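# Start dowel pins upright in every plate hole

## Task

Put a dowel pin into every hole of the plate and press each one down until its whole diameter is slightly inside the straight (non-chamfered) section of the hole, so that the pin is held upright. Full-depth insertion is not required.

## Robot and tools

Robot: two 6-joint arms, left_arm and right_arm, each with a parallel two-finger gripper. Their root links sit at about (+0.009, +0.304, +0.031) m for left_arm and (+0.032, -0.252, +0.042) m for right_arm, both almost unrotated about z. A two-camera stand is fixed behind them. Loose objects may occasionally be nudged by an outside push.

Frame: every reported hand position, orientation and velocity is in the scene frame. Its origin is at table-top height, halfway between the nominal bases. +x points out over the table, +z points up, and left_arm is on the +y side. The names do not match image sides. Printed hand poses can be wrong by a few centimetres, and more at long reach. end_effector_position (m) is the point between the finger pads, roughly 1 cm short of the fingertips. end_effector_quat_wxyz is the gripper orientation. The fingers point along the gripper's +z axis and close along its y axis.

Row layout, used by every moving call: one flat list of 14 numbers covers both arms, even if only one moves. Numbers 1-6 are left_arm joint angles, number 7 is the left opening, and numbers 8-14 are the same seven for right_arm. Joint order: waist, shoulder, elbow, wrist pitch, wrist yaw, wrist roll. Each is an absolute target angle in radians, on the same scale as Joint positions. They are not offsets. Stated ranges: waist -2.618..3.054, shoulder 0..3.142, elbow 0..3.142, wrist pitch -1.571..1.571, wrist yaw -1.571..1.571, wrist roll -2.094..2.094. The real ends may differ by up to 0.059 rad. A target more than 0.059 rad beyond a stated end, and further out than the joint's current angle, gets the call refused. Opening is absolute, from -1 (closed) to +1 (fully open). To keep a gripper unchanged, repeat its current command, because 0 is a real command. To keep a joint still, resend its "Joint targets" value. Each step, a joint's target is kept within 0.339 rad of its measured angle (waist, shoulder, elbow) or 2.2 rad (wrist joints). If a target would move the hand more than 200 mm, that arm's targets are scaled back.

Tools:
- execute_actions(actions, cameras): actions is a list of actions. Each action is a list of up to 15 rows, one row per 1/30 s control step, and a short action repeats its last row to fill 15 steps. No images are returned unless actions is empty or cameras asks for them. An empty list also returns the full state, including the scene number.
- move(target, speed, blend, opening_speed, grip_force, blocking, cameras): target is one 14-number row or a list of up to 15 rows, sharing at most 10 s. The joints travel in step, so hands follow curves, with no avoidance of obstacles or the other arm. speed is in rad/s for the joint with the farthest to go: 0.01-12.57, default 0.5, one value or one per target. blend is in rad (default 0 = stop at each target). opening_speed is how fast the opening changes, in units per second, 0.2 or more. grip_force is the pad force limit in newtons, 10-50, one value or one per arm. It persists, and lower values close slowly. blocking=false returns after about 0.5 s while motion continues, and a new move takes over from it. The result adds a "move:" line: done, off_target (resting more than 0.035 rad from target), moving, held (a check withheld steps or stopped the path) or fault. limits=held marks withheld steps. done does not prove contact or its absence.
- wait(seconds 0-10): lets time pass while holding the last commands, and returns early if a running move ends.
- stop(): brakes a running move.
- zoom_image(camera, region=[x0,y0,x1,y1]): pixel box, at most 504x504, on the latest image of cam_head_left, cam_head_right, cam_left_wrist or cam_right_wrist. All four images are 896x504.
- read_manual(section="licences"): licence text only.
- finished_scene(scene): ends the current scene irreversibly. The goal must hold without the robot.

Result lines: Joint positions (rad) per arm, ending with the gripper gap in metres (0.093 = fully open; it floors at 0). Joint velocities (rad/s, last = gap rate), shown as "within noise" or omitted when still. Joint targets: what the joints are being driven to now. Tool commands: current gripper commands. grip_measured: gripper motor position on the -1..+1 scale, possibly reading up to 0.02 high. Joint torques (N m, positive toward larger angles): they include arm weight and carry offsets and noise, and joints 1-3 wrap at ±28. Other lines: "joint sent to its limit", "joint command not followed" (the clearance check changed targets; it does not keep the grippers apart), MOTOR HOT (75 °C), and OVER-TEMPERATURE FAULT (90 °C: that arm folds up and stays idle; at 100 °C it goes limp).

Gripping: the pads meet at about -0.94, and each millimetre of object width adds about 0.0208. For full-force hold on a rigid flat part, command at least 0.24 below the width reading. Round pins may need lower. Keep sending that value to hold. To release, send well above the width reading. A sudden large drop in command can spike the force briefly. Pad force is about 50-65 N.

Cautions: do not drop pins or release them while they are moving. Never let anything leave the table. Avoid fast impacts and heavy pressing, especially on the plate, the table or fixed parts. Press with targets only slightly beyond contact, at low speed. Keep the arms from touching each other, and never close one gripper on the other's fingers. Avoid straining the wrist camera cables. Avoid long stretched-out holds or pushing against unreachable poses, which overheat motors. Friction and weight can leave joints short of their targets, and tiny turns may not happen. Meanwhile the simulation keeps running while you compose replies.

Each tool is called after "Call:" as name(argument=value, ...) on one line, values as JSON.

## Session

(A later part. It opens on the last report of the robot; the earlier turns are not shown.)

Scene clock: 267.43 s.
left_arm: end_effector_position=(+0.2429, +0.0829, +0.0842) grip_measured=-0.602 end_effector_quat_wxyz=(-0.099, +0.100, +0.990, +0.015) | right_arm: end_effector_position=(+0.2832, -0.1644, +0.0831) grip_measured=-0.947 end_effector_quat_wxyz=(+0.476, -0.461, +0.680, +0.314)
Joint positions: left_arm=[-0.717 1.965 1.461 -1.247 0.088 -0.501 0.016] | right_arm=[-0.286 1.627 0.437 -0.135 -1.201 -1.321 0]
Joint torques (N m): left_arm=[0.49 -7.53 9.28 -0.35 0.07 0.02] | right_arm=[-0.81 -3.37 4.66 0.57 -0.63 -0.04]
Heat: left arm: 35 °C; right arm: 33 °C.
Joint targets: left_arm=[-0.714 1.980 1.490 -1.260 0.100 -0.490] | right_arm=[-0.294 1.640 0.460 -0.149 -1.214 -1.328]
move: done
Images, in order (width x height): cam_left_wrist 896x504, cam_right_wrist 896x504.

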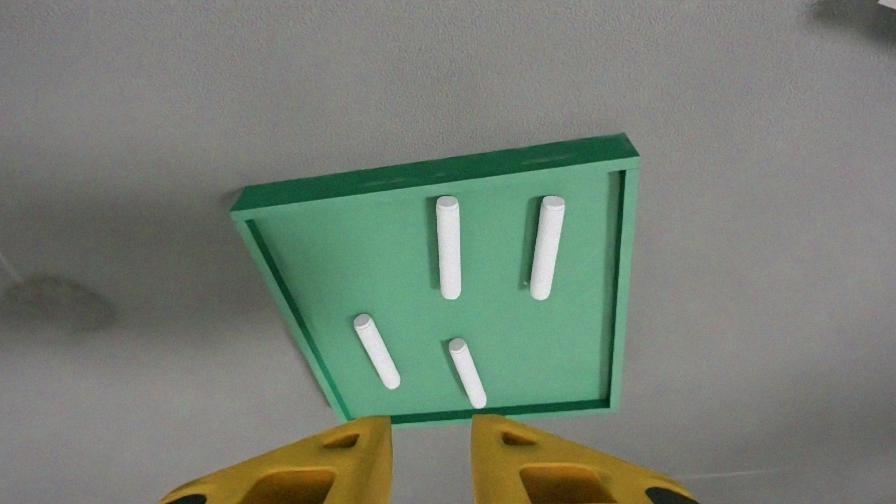

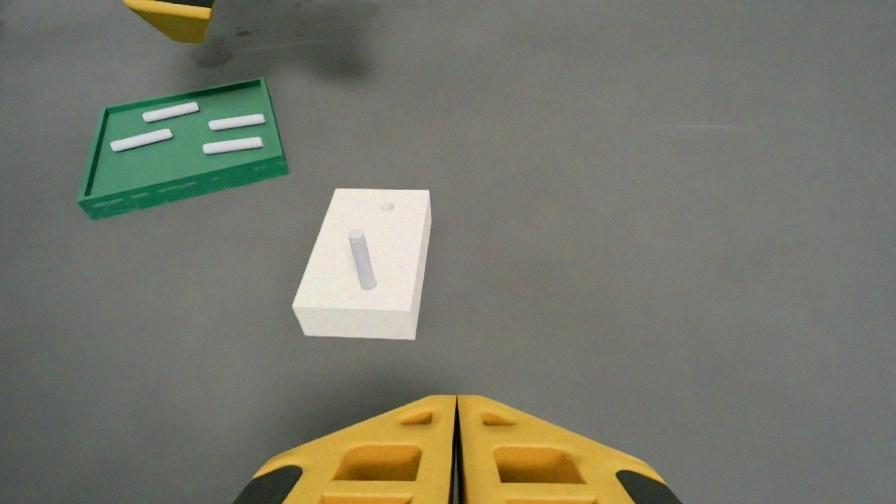

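Call:
move(target=[-0.716,2.035,1.40,-1.085,0.10,-0.49,-0.6,-0.294,1.64,0.46,-0.149,-1.214,-1.328,-0.95], speed=0.25, cameras=["cam_right_wrist","cam_left_wrist"])

Call:
zoom_image(camera="cam_right_wrist", region=[60, 10, 310, 230])

Scene clock: 275.07 s.
left_arm: end_effector_position=(+0.2528, +0.0744, +0.0498) grip_measured=-0.602 end_effector_quat_wxyz=(-0.085, +0.101, +0.991, +0.005) | right_arm: end_effector_position=(+0.2832, -0.1644, +0.0831) grip_measured=-0.947 end_effector_quat_wxyz=(+0.476, -0.461, +0.680, +0.314)
Joint positions: left_arm=[-0.717 2.022 1.406 -1.1 0.089 -0.501 0.016] | right_arm=[-0.286 1.627 0.437 -0.135 -1.201 -1.321 0]
Joint torques (N m): left_arm=[0.27 -7.92 5.64 0.05 0.07 0.06] | right_arm=[-0.59 -3.28 4.59 0.58 -0.64 -0.11]
Heat: left arm: 36 °C; right arm: 33 °C.
Joint targets: left_arm=[-0.716 2.035 1.400 -1.085 0.100 -0.490] | right_arm=[-0.294 1.640 0.460 -0.149 -1.214 -1.328]
move: done
Images, in order (width x height): cam_left_wrist 896x504, cam_right_wrist 896x504.

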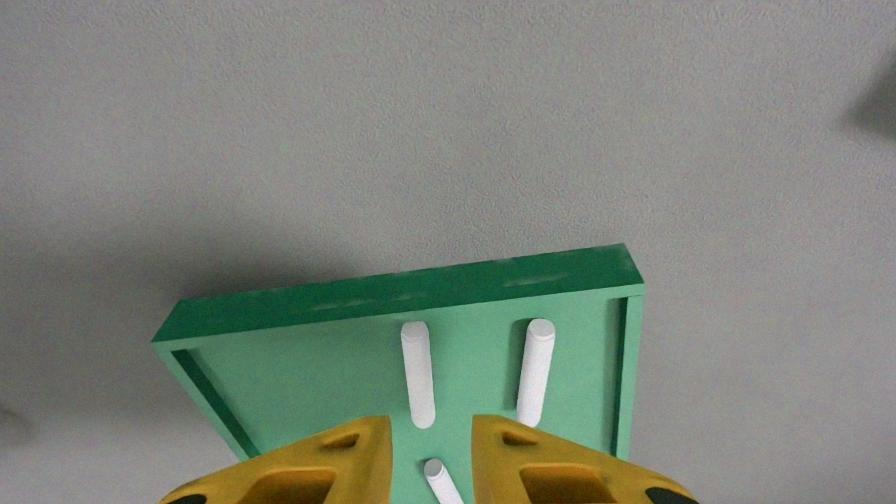

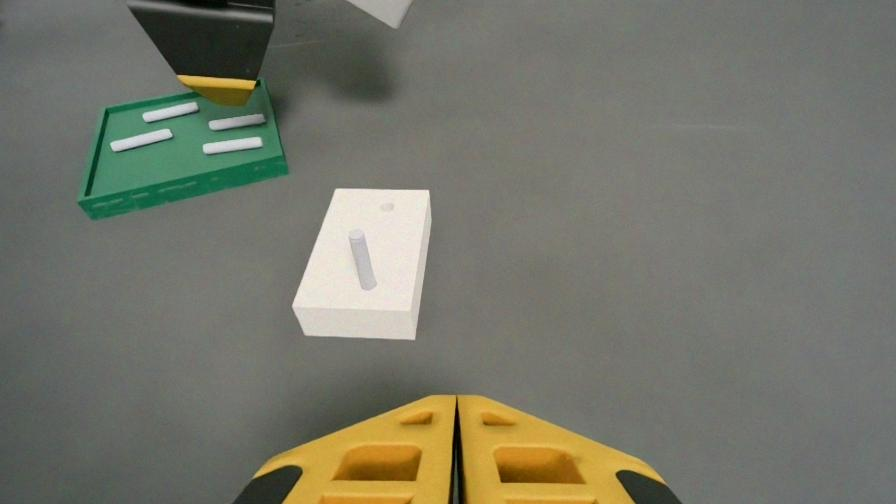

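Scaled by 2.016 from the camera's 896x504 image, which has a finer 1280x720 frame.

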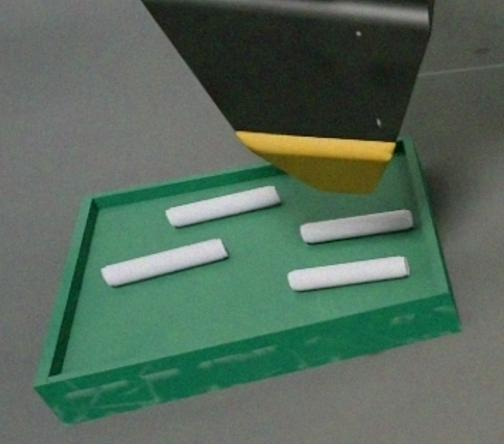

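Call:
move(target=[-0.716,2.035,1.348,-1.035,0.10,-0.54,-0.6,-0.294,1.64,0.46,-0.149,-1.214,-1.328,-0.95], speed=0.2, cameras=["cam_right_wrist","cam_left_wrist"])

Call:
zoom_image(camera="cam_right_wrist", region=[60, 10, 310, 230])

Scene clock: 295.47 s.
left_arm: end_effector_position=(+0.2488, +0.0777, +0.0379) grip_measured=-0.602 end_effector_quat_wxyz=(-0.085, +0.087, +0.993, +0.006) | right_arm: end_effector_position=(+0.2832, -0.1644, +0.0831) grip_measured=-0.947 end_effector_quat_wxyz=(+0.476, -0.461, +0.680, +0.314)
Joint positions: left_arm=[-0.717 2.022 1.355 -1.049 0.089 -0.528 0.016] | right_arm=[-0.286 1.627 0.437 -0.135 -1.201 -1.321 0]
Joint torques (N m): left_arm=[0.27 -7.84 5.39 0.01 0.07 -0.1] | right_arm=[-0.64 -3.26 4.45 0.53 -0.59 -0.09]
Motor temperatures (°C): left_arm=[24 36 35 33 27 24 30] | right_arm=[26 31 33 31 28 26 24]
Heat: left arm: 36 °C; right arm: 33 °C.
Joint targets: left_arm=[-0.716 2.035 1.348 -1.035 0.100 -0.540] | right_arm=[-0.294 1.640 0.460 -0.149 -1.214 -1.328]
move: done
Images, in order (width x height): cam_left_wrist 896x504, cam_right_wrist 896x504.

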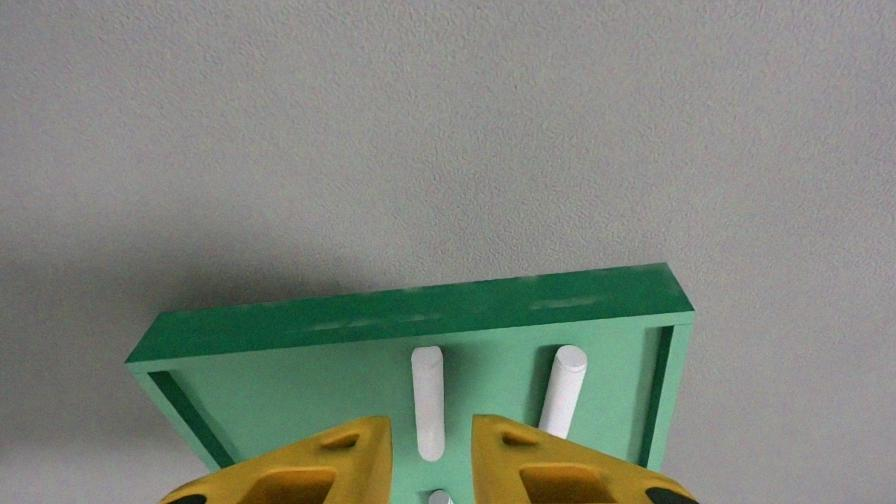

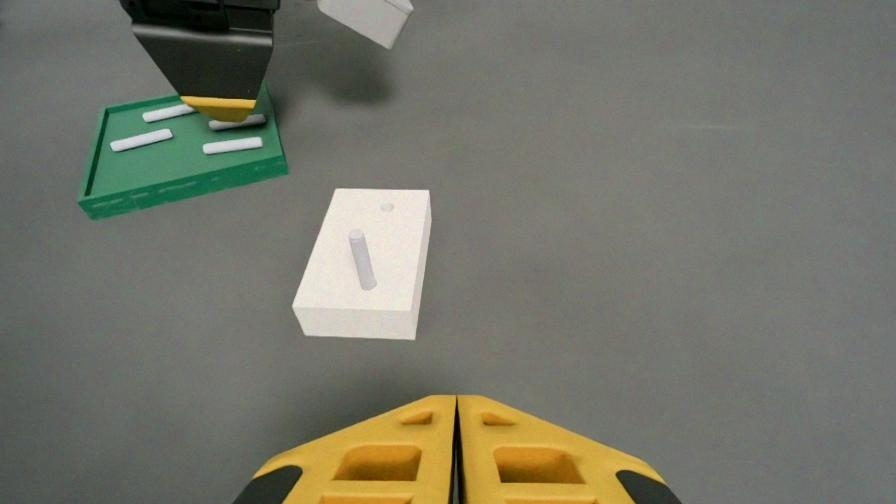

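Scaled by 2.016 from the camera's 896x504 image, which has a finer 1280x720 frame.

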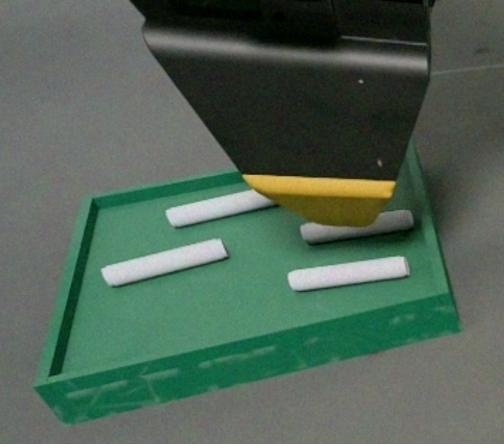

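Call:
move(target=[[-0.716,2.063,1.354,-1.020,0.10,-0.54,-0.6,-0.294,1.64,0.46,-0.149,-1.214,-1.328,-0.95],[-0.716,2.063,1.354,-1.020,0.10,-0.54,-0.78,-0.294,1.64,0.46,-0.149,-1.214,-1.328,-0.95]], speed=0.1, opening_speed=0.4, cameras=["cam_right_wrist","cam_left_wrist"])

Call:
zoom_image(camera="cam_right_wrist", region=[60, 10, 310, 230])

Scene clock: 304.27 s.
left_arm: end_effector_position=(+0.2493, +0.0772, +0.0292) grip_measured=-0.778 end_effector_quat_wxyz=(-0.090, +0.086, +0.992, +0.009) | right_arm: end_effector_position=(+0.2832, -0.1644, +0.0831) grip_measured=-0.947 end_effector_quat_wxyz=(+0.476, -0.461, +0.680, +0.314)
Joint positions: left_arm=[-0.717 2.048 1.355 -1.034 0.089 -0.529 0.008] | right_arm=[-0.286 1.627 0.437 -0.135 -1.201 -1.321 0]
Joint torques (N m): left_arm=[0.29 -7.76 5.93 -0.01 0.07 -0.13] | right_arm=[-0.87 -3.34 4.51 0.55 -0.63 -0.09]
Heat: left arm: 36 °C; right arm: 33 °C.
Joint targets: left_arm=[-0.716 2.063 1.354 -1.020 0.100 -0.540] | right_arm=[-0.294 1.640 0.460 -0.149 -1.214 -1.328]
move: done
Images, in order (width x height): cam_left_wrist 896x504, cam_right_wrist 896x504.

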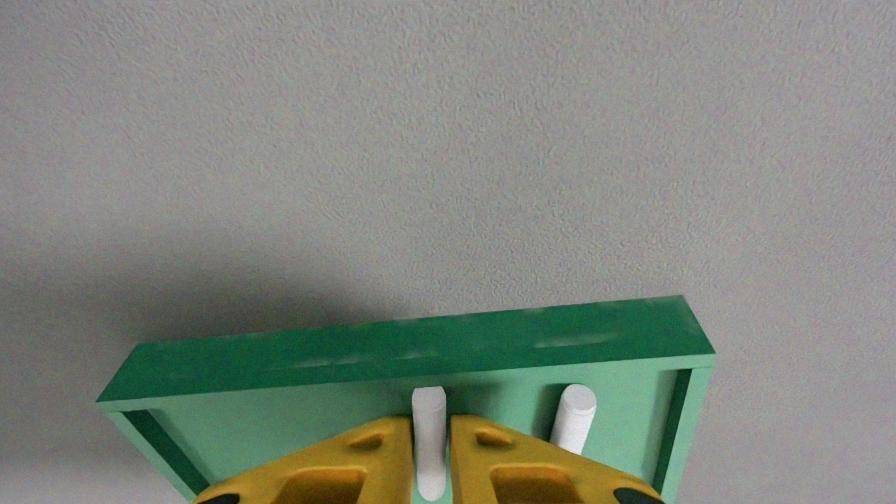

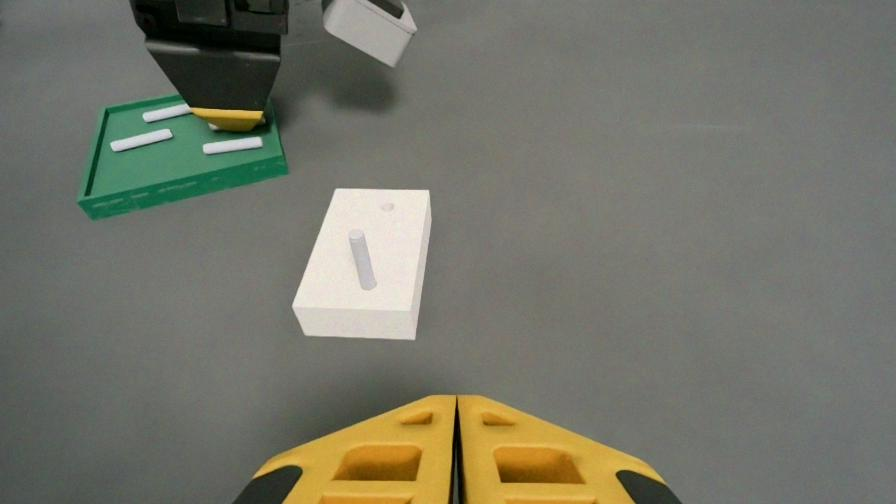

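Scaled by 2.016 from the camera's 896x504 image, which has a finer 1280x720 frame.

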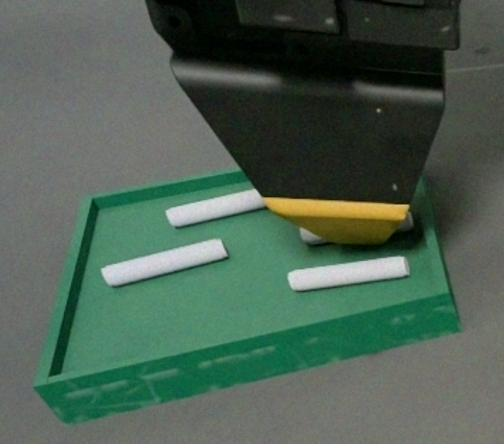

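Call:
move(target=[-0.716,2.063,1.354,-1.020,0.10,-0.54,-1,-0.294,1.64,0.46,-0.149,-1.214,-1.328,-0.95], grip_force=[25,50])

Call:
move(target=[-0.716,1.95,1.42,-1.20,0.10,-0.54,-1,-0.294,1.64,0.46,-0.149,-1.214,-1.328,-0.95], speed=0.2, grip_force=[50,50], cameras=["cam_right_wrist","cam_left_wrist"])

Call:
zoom_image(camera="cam_right_wrist", region=[60, 10, 310, 230])

Scene clock: 309.80 s.
left_arm: end_effector_position=(+0.2494, +0.0771, +0.0292) grip_measured=-0.871 end_effector_quat_wxyz=(-0.090, +0.086, +0.992, +0.009) | right_arm: end_effector_position=(+0.2832, -0.1644, +0.0831) grip_measured=-0.947 end_effector_quat_wxyz=(+0.476, -0.461, +0.680, +0.314)
Joint positions: left_arm=[-0.717 2.048 1.355 -1.034 0.089 -0.529 0.003] | right_arm=[-0.286 1.627 0.437 -0.135 -1.201 -1.321 0]
Joint torques (N m): left_arm=[0.27 -7.77 5.96 -0.01 0.07 -0.13] | right_arm=[-0.84 -3.32 4.48 0.54 -0.56 -0.1]
Heat: left arm: 36 °C; right arm: 33 °C.
Joint targets: left_arm=[-0.716 2.063 1.354 -1.020 0.100 -0.540] | right_arm=[-0.294 1.640 0.460 -0.149 -1.214 -1.328]
grip_force (N): 25, 50
move: done

Scene clock: 311.30 s.
left_arm: end_effector_position=(+0.2365, +0.0882, +0.0608) grip_measured=-0.955 end_effector_quat_wxyz=(-0.112, +0.085, +0.990, +0.025) | right_arm: end_effector_position=(+0.2832, -0.1644, +0.0831) grip_measured=-0.947 end_effector_quat_wxyz=(+0.476, -0.461, +0.680, +0.314)
Joint positions: left_arm=[-0.717 1.991 1.395 -1.186 0.089 -0.529 0] | right_arm=[-0.286 1.627 0.437 -0.135 -1.201 -1.321 0]
Joint torques (N m): left_arm=[0.29 -12.4 8.65 -0.45 0.08 -0.15] | right_arm=[-0.68 -3.47 4.64 0.52 -0.6 -0.09]
Heat: left arm: 37 °C; right arm: 33 °C.
Joint targets: left_arm=[-0.716 1.950 1.420 -1.200 0.100 -0.540] | right_arm=[-0.294 1.640 0.460 -0.149 -1.214 -1.328]
move: off_target (left_arm); left_arm: the shoulder is farthest, 0.041 rad from its target
Images, in order (width x height): cam_left_wrist 896x504, cam_right_wrist 896x504.

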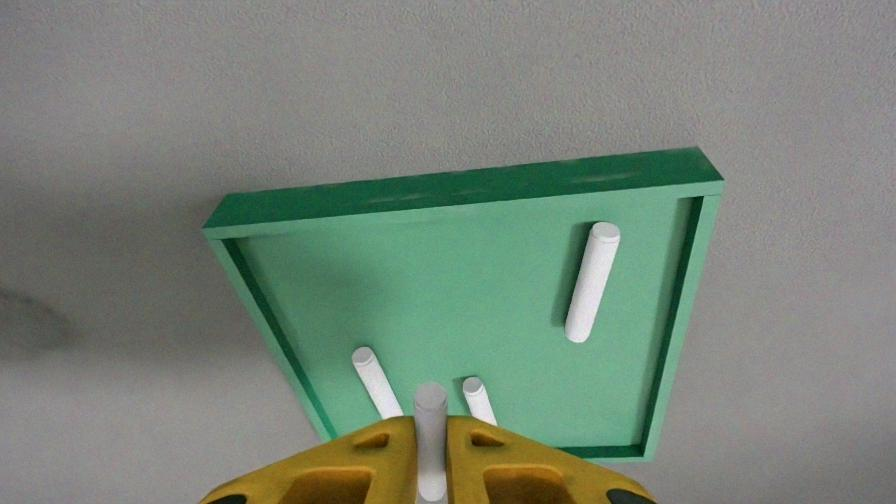

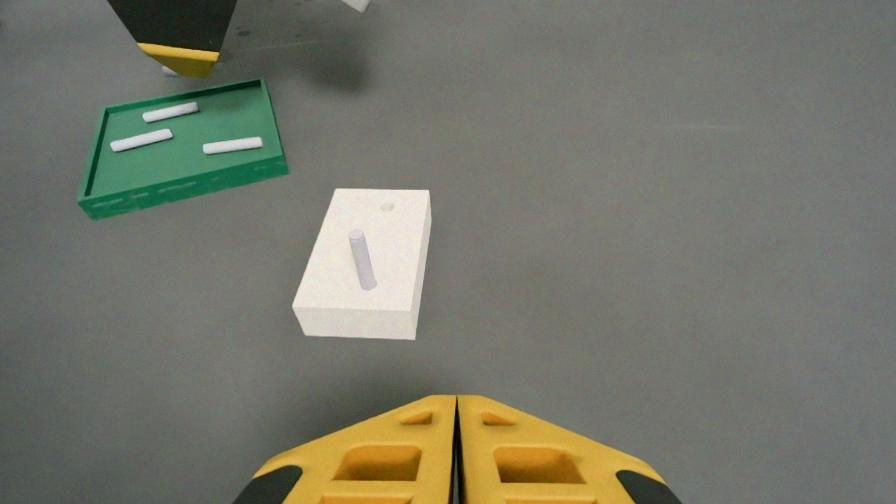

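Scaled by 2.016 from the camera's 896x504 image, which has a finer 1280x720 frame.

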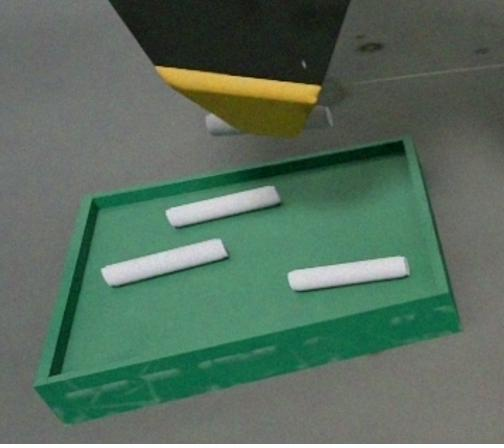

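Call:
move(target=[[-0.70,1.85,1.5,-0.8,0.3,-0.3,-1,-0.294,1.64,0.46,-0.149,-1.214,-1.328,-0.95],[-0.55,1.95,1.25,0.0,0.9,0.3,-1,-0.294,1.64,0.46,-0.149,-1.214,-1.328,-0.95],[-0.488,2.11,0.97,0.66,1.22,0.51,-1,-0.294,1.64,0.46,-0.149,-1.214,-1.328,-0.95]], speed=[0.6,0.6,0.5], blend=[0.1,0.1,0], cameras=["all"])

Call:
zoom_image(camera="cam_right_wrist", region=[260, 40, 480, 230])

Call:
zoom_image(camera="cam_left_wrist", region=[320, 280, 560, 504])

Call:
zoom_image(camera="cam_head_right", region=[420, 240, 540, 350])

Scene clock: 329.07 s.
left_arm: end_effector_position=(+0.3161, -0.0369, +0.1148) grip_measured=-0.957 end_effector_quat_wxyz=(+0.426, +0.590, +0.484, -0.485) | right_arm: end_effector_position=(+0.2832, -0.1644, +0.0831) grip_measured=-0.947 end_effector_quat_wxyz=(+0.476, -0.461, +0.680, +0.314)
Joint positions: left_arm=[-0.494 2.097 0.975 0.634 1.208 0.495 0] | right_arm=[-0.286 1.627 0.437 -0.135 -1.201 -1.321 0]
Joint torques (N m): left_arm=[0.76 -8.23 5.35 2.04 0.36 0.1] | right_arm=[-0.65 -3.36 4.45 0.56 -0.66 -0.12]
Heat: left arm: 39 °C; right arm: 33 °C.
Joint targets: left_arm=[-0.488 2.110 0.970 0.660 1.220 0.510] | right_arm=[-0.294 1.640 0.460 -0.149 -1.214 -1.328]
move: done

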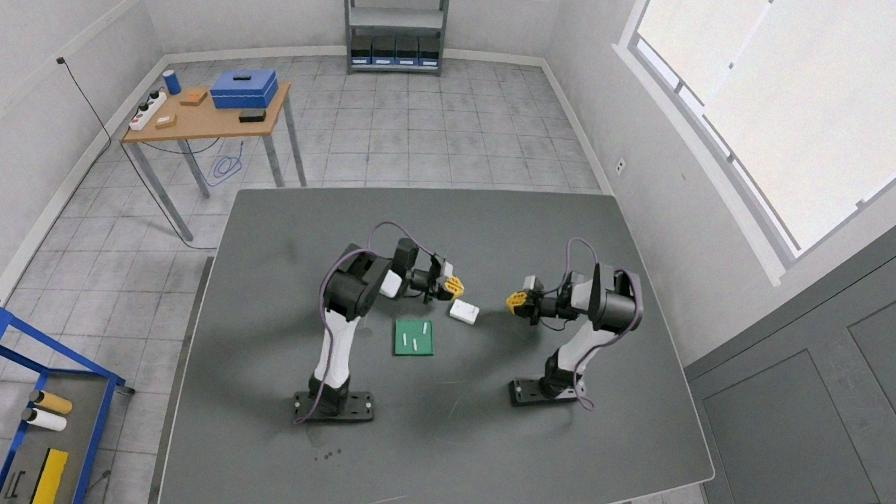

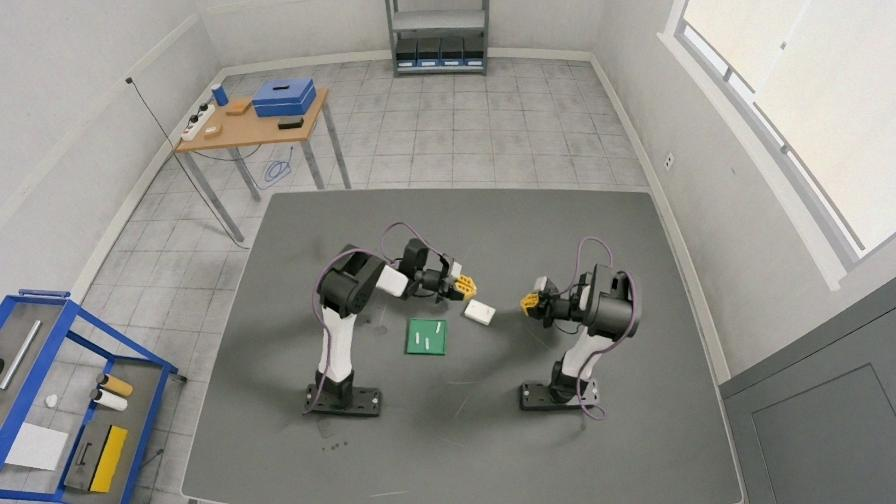

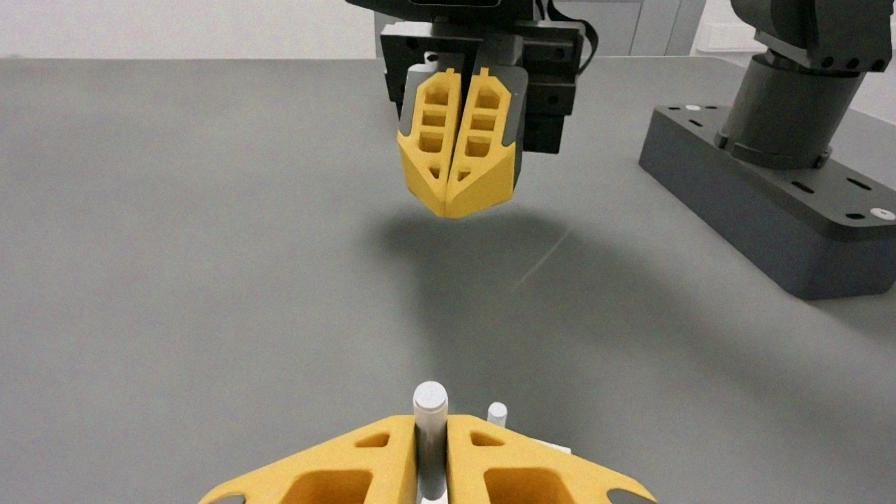

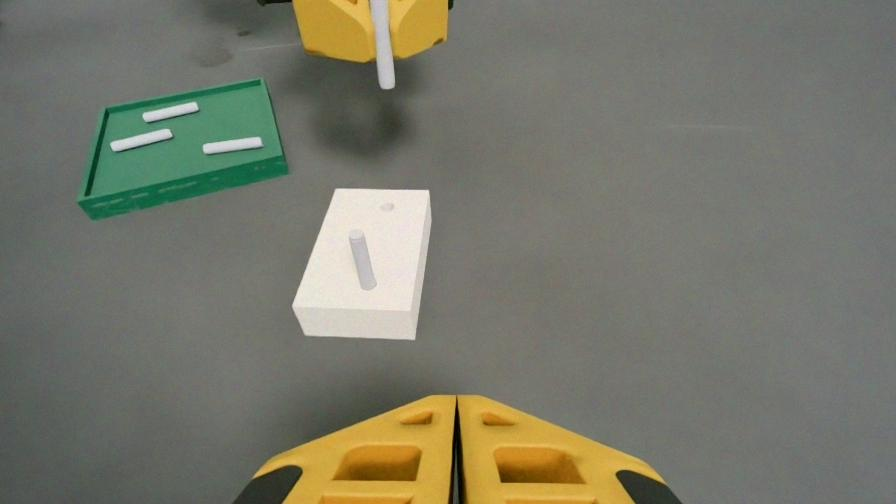

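Scaled by 2.291 from the camera's 896x504 image, which has a finer 1280x720 frame.

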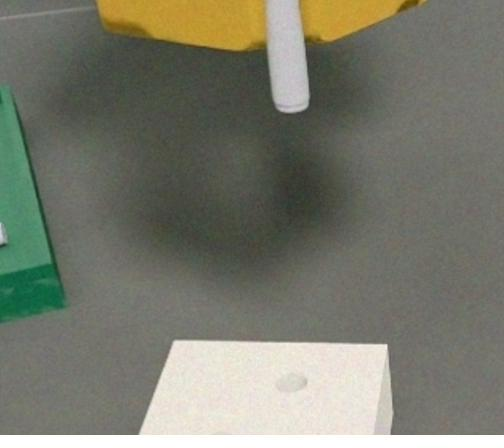

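Scaled by 2.100 from the camera's 896x504 image, which has a finer 1280x720 frame.

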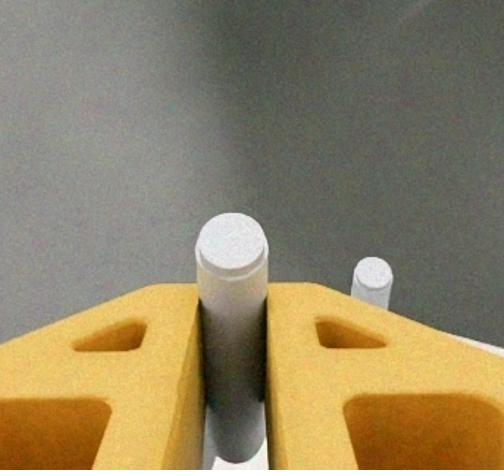

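Scaled by 4.200 from the camera's 896x504 image, which has a finer 1280x720 frame.

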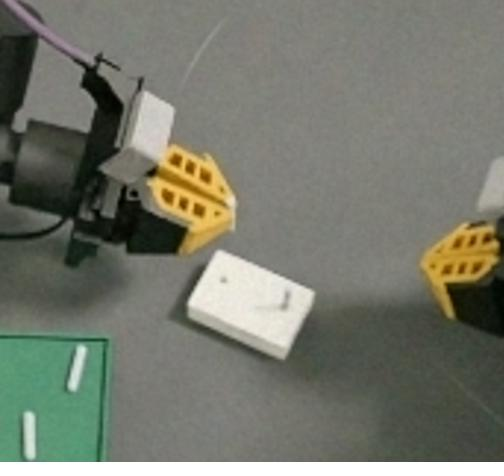

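Call:
move(target=[-0.513,2.231,0.955,0.773,1.185,0.468,-1,-0.294,1.64,0.46,-0.149,-1.214,-1.328,-0.95], speed=0.3, cameras=["cam_right_wrist","cam_left_wrist","cam_head_right"])

Call:
zoom_image(camera="cam_right_wrist", region=[290, 80, 470, 230])

Call:
zoom_image(camera="cam_left_wrist", region=[320, 280, 560, 504])

Call:
zoom_image(camera="cam_head_right", region=[430, 260, 530, 350])

Scene clock: 347.87 s.
left_arm: end_effector_position=(+0.3100, -0.0399, +0.0729) grip_measured=-0.957 end_effector_quat_wxyz=(+0.411, +0.586, +0.497, -0.492) | right_arm: end_effector_position=(+0.2832, -0.1644, +0.0831) grip_measured=-0.947 end_effector_quat_wxyz=(+0.476, -0.461, +0.680, +0.314)
Joint positions: left_arm=[-0.508 2.22 0.959 0.747 1.198 0.476 0] | right_arm=[-0.286 1.627 0.437 -0.135 -1.201 -1.321 0]
Joint torques (N m): left_arm=[-0.25 -8.59 4.72 2.01 0.09 -0.09] | right_arm=[-0.62 -3.41 4.45 0.61 -0.58 -0.11]
Heat: left arm: 37 °C; right arm: 33 °C.
Joint targets: left_arm=[-0.513 2.231 0.955 0.773 1.185 0.468] | right_arm=[-0.294 1.640 0.460 -0.149 -1.214 -1.328]
move: done
Images, in order (width x height): cam_head_right 896x504, cam_left_wrist 896x504, cam_right_wrist 896x504.

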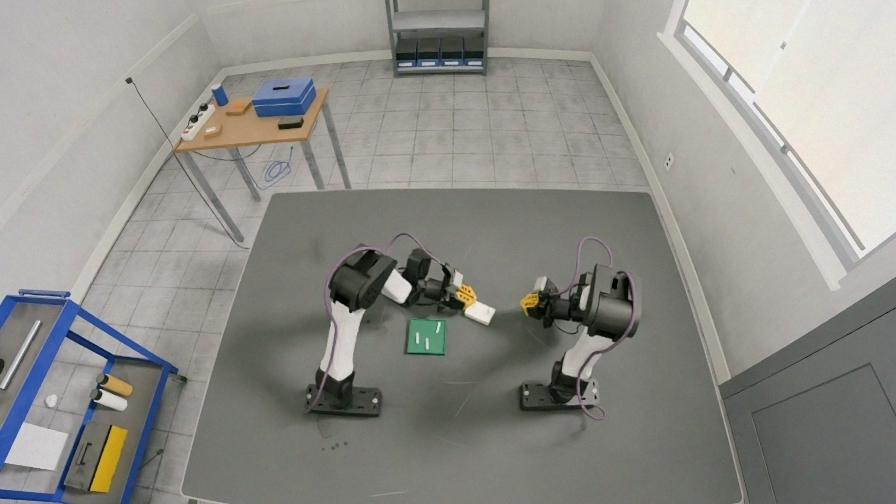

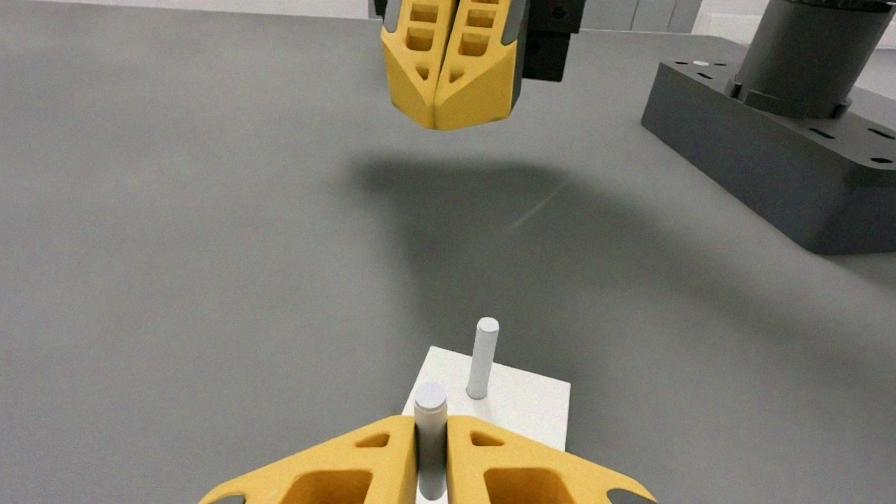

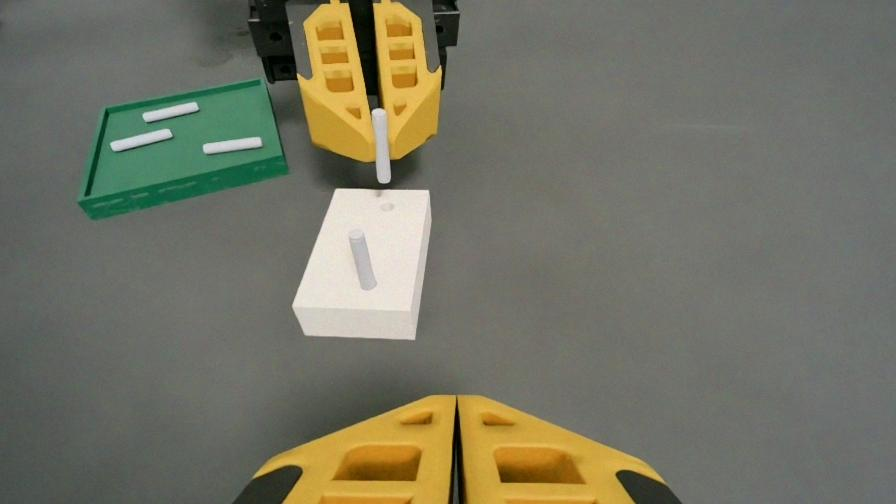

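Scaled by 2.800 from the camera's 896x504 image, which has a finer 1280x720 frame.

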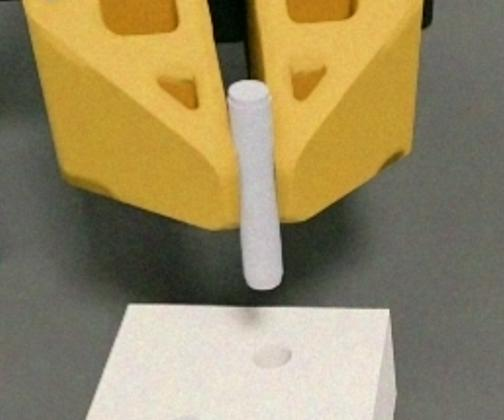

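Scaled by 2.100 from the camera's 896x504 image, which has a finer 1280x720 frame.

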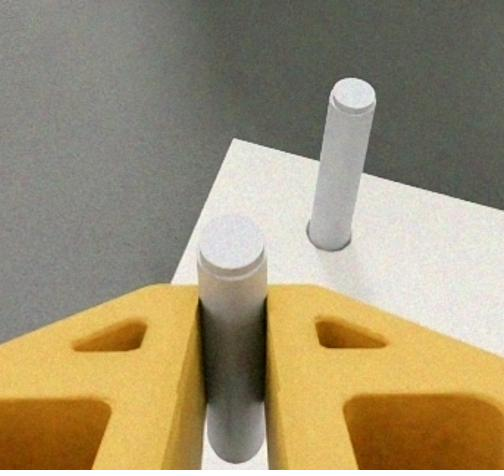

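Scaled by 5.040 from the camera's 896x504 image, which has a finer 1280x720 frame.

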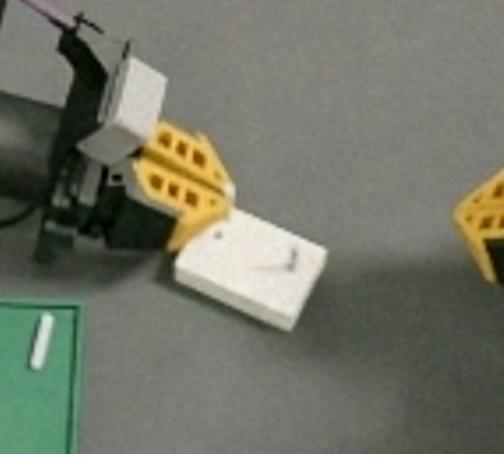

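Call:
zoom_image(camera="cam_head_right", region=[462, 285, 502, 325])

Scaled by 12.600 from the camera's 896x504 image, which has a finer 1280x720 frame.

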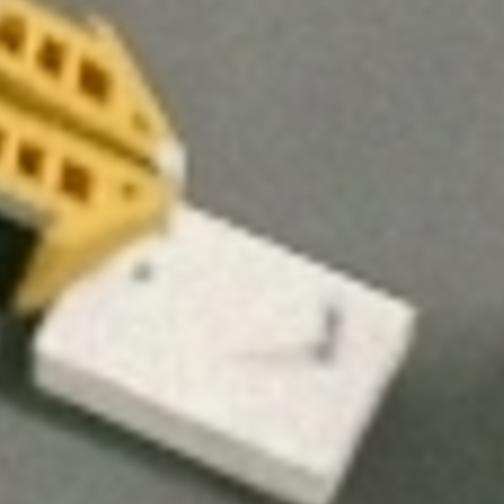

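Call:
move(target=[-0.513,2.273,0.955,0.813,1.185,0.468,-1,-0.294,1.64,0.46,-0.149,-1.214,-1.328,-0.95], speed=0.1, cameras=["cam_right_wrist","cam_left_wrist","cam_head_right"])

Call:
zoom_image(camera="cam_right_wrist", region=[320, 110, 460, 230])

Call:
zoom_image(camera="cam_head_right", region=[462, 285, 502, 325])

Call:
zoom_image(camera="cam_left_wrist", region=[340, 344, 540, 504])

Scene clock: 373.63 s.
left_arm: end_effector_position=(+0.3098, -0.0397, +0.0619) grip_measured=-0.957 end_effector_quat_wxyz=(+0.411, +0.586, +0.496, -0.492) | right_arm: end_effector_position=(+0.2832, -0.1644, +0.0831) grip_measured=-0.947 end_effector_quat_wxyz=(+0.476, -0.461, +0.680, +0.314)
Joint positions: left_arm=[-0.508 2.258 0.959 0.787 1.197 0.475 0] | right_arm=[-0.286 1.627 0.437 -0.135 -1.201 -1.321 0]
Joint torques (N m): left_arm=[-0.29 -8.29 4.55 2 0.1 -0.11] | right_arm=[-0.58 -3.36 4.55 0.59 -0.58 -0.08]
Heat: left arm: 37 °C; right arm: 33 °C.
Joint targets: left_arm=[-0.513 2.273 0.955 0.813 1.185 0.468] | right_arm=[-0.294 1.640 0.460 -0.149 -1.214 -1.328]
move: done
Images, in order (width x height): cam_head_right 896x504, cam_left_wrist 896x504, cam_right_wrist 896x504.

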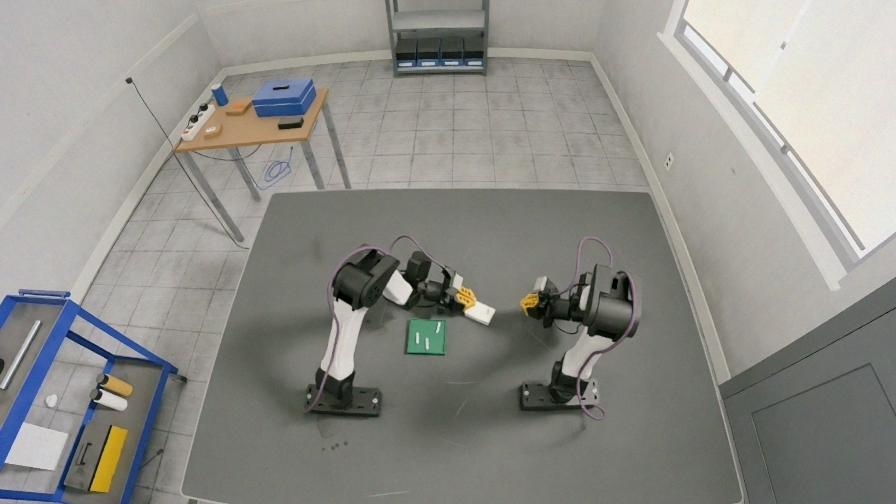

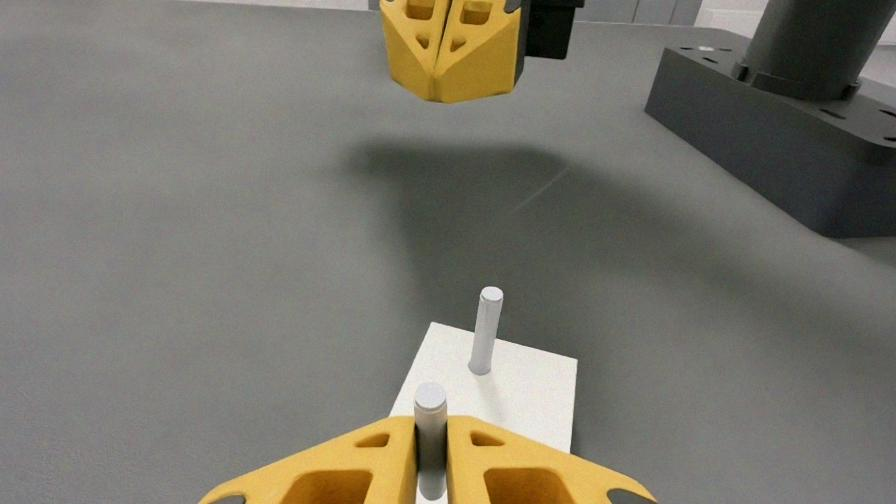

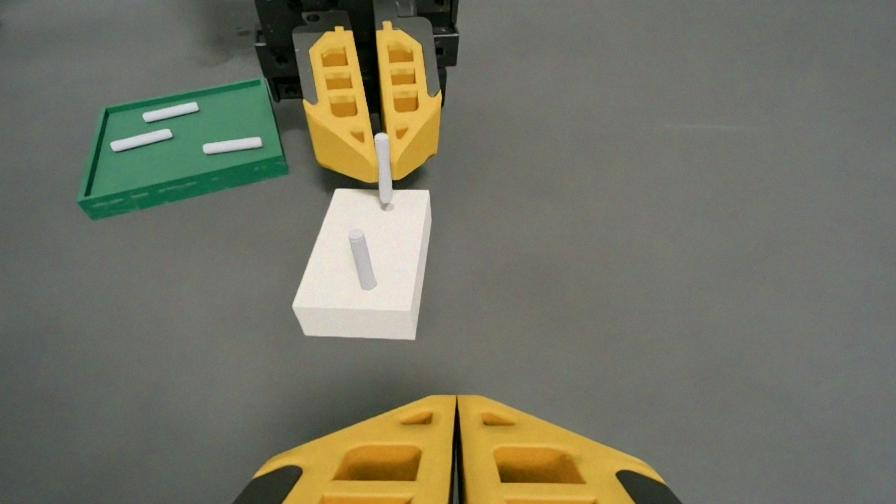

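Scaled by 3.600 from the camera's 896x504 image, which has a finer 1280x720 frame.

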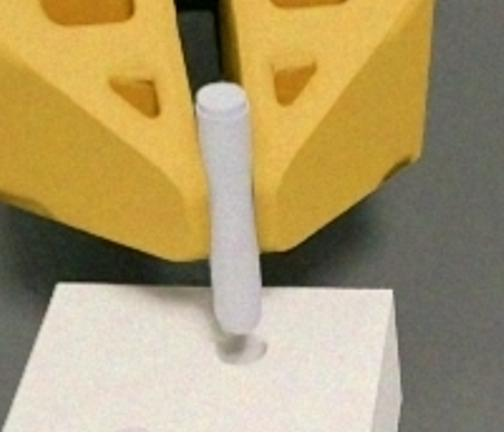

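Scaled by 12.600 from the camera's 896x504 image, which has a finer 1280x720 frame.

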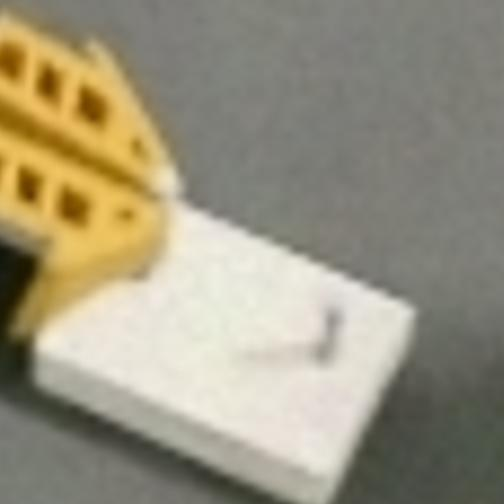

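Scaled by 2.520 from the camera's 896x504 image, which has a finer 1280x720 frame.

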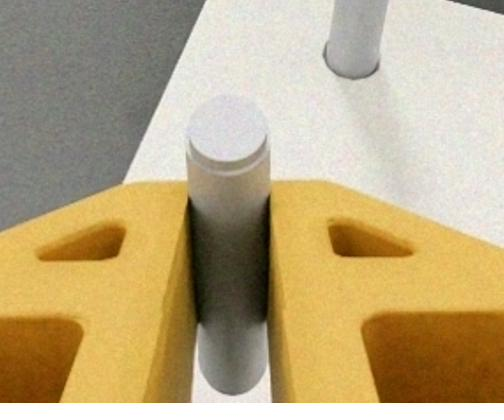

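Call:
move(target=[-0.496,2.288,0.955,0.824,1.220,0.50,-1,-0.294,1.64,0.46,-0.149,-1.214,-1.328,-0.95], speed=0.06, cameras=["cam_right_wrist","cam_left_wrist","cam_head_right"])

Call:
zoom_image(camera="cam_right_wrist", region=[340, 130, 440, 230])

Call:
zoom_image(camera="cam_left_wrist", region=[370, 404, 490, 504])

Scene clock: 385.77 s.
left_arm: end_effector_position=(+0.3101, -0.0376, +0.0582) grip_measured=-0.957 end_effector_quat_wxyz=(+0.413, +0.587, +0.493, -0.492) | right_arm: end_effector_position=(+0.2832, -0.1644, +0.0831) grip_measured=-0.947 end_effector_quat_wxyz=(+0.476, -0.461, +0.680, +0.314)
Joint positions: left_arm=[-0.502 2.272 0.959 0.799 1.207 0.485 0] | right_arm=[-0.286 1.627 0.437 -0.135 -1.201 -1.321 0]
Joint torques (N m): left_arm=[0.69 -8.31 4.51 2.02 0.38 0.12] | right_arm=[-0.7 -3.19 4.81 0.61 -0.58 -0.08]
Heat: left arm: 37 °C; right arm: 33 °C.
Joint targets: left_arm=[-0.496 2.288 0.955 0.824 1.220 0.500] | right_arm=[-0.294 1.640 0.460 -0.149 -1.214 -1.328]
move: done
Images, in order (width x height): cam_head_right 896x504, cam_left_wrist 896x504, cam_right_wrist 896x504.

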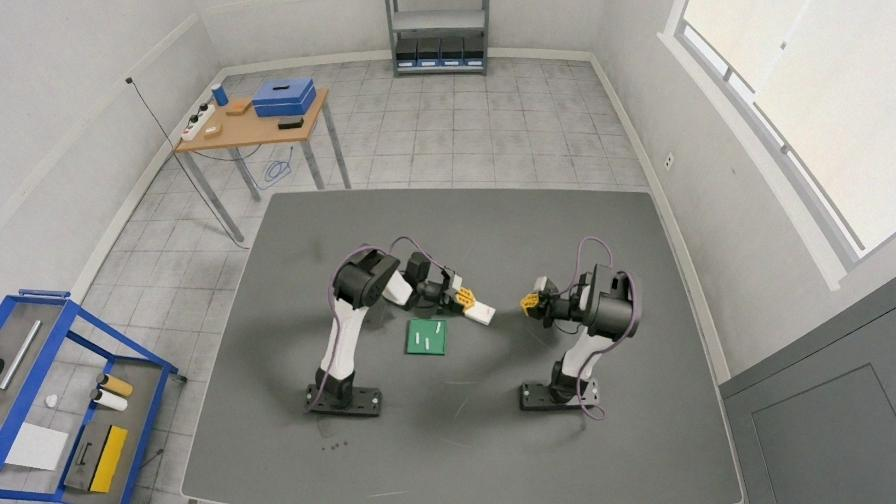

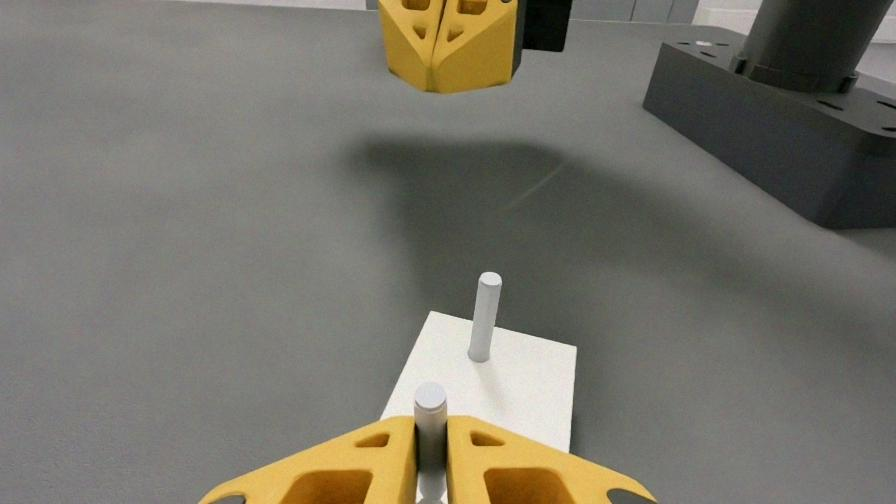

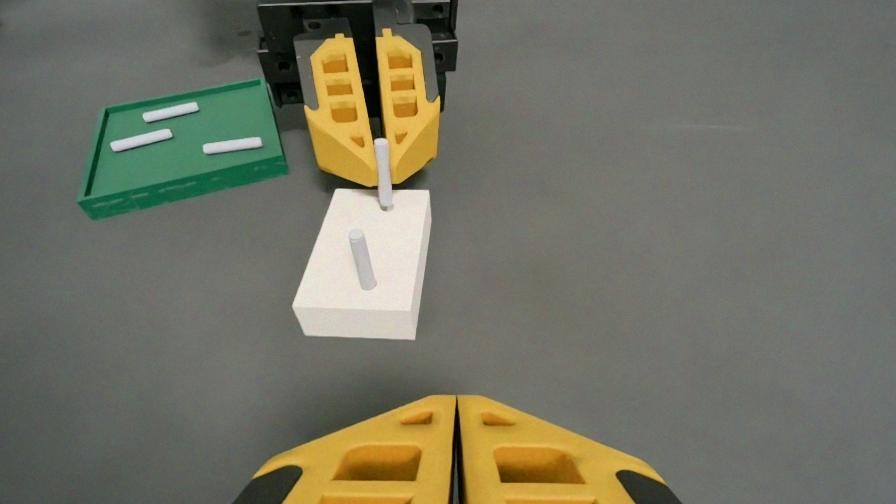

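Scaled by 5.040 from the camera's 896x504 image, which has a finer 1280x720 frame.

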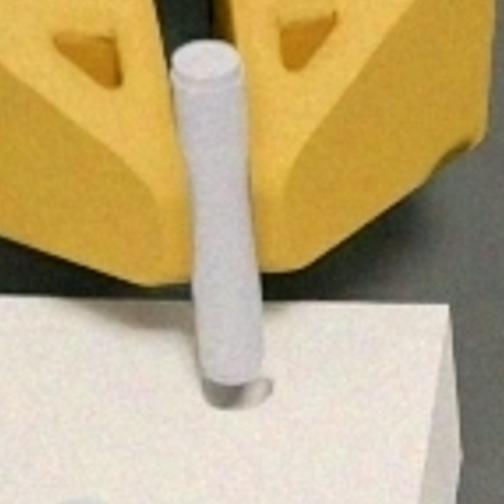

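Scaled by 4.200 from the camera's 896x504 image, which has a finer 1280x720 frame.

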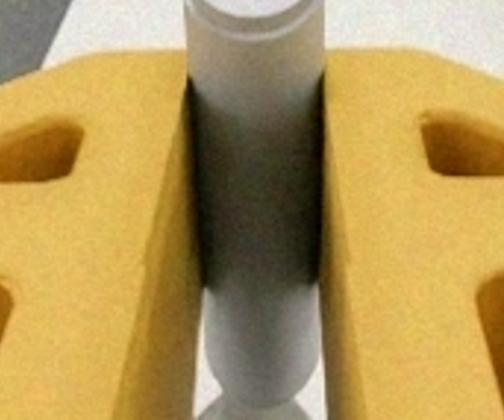

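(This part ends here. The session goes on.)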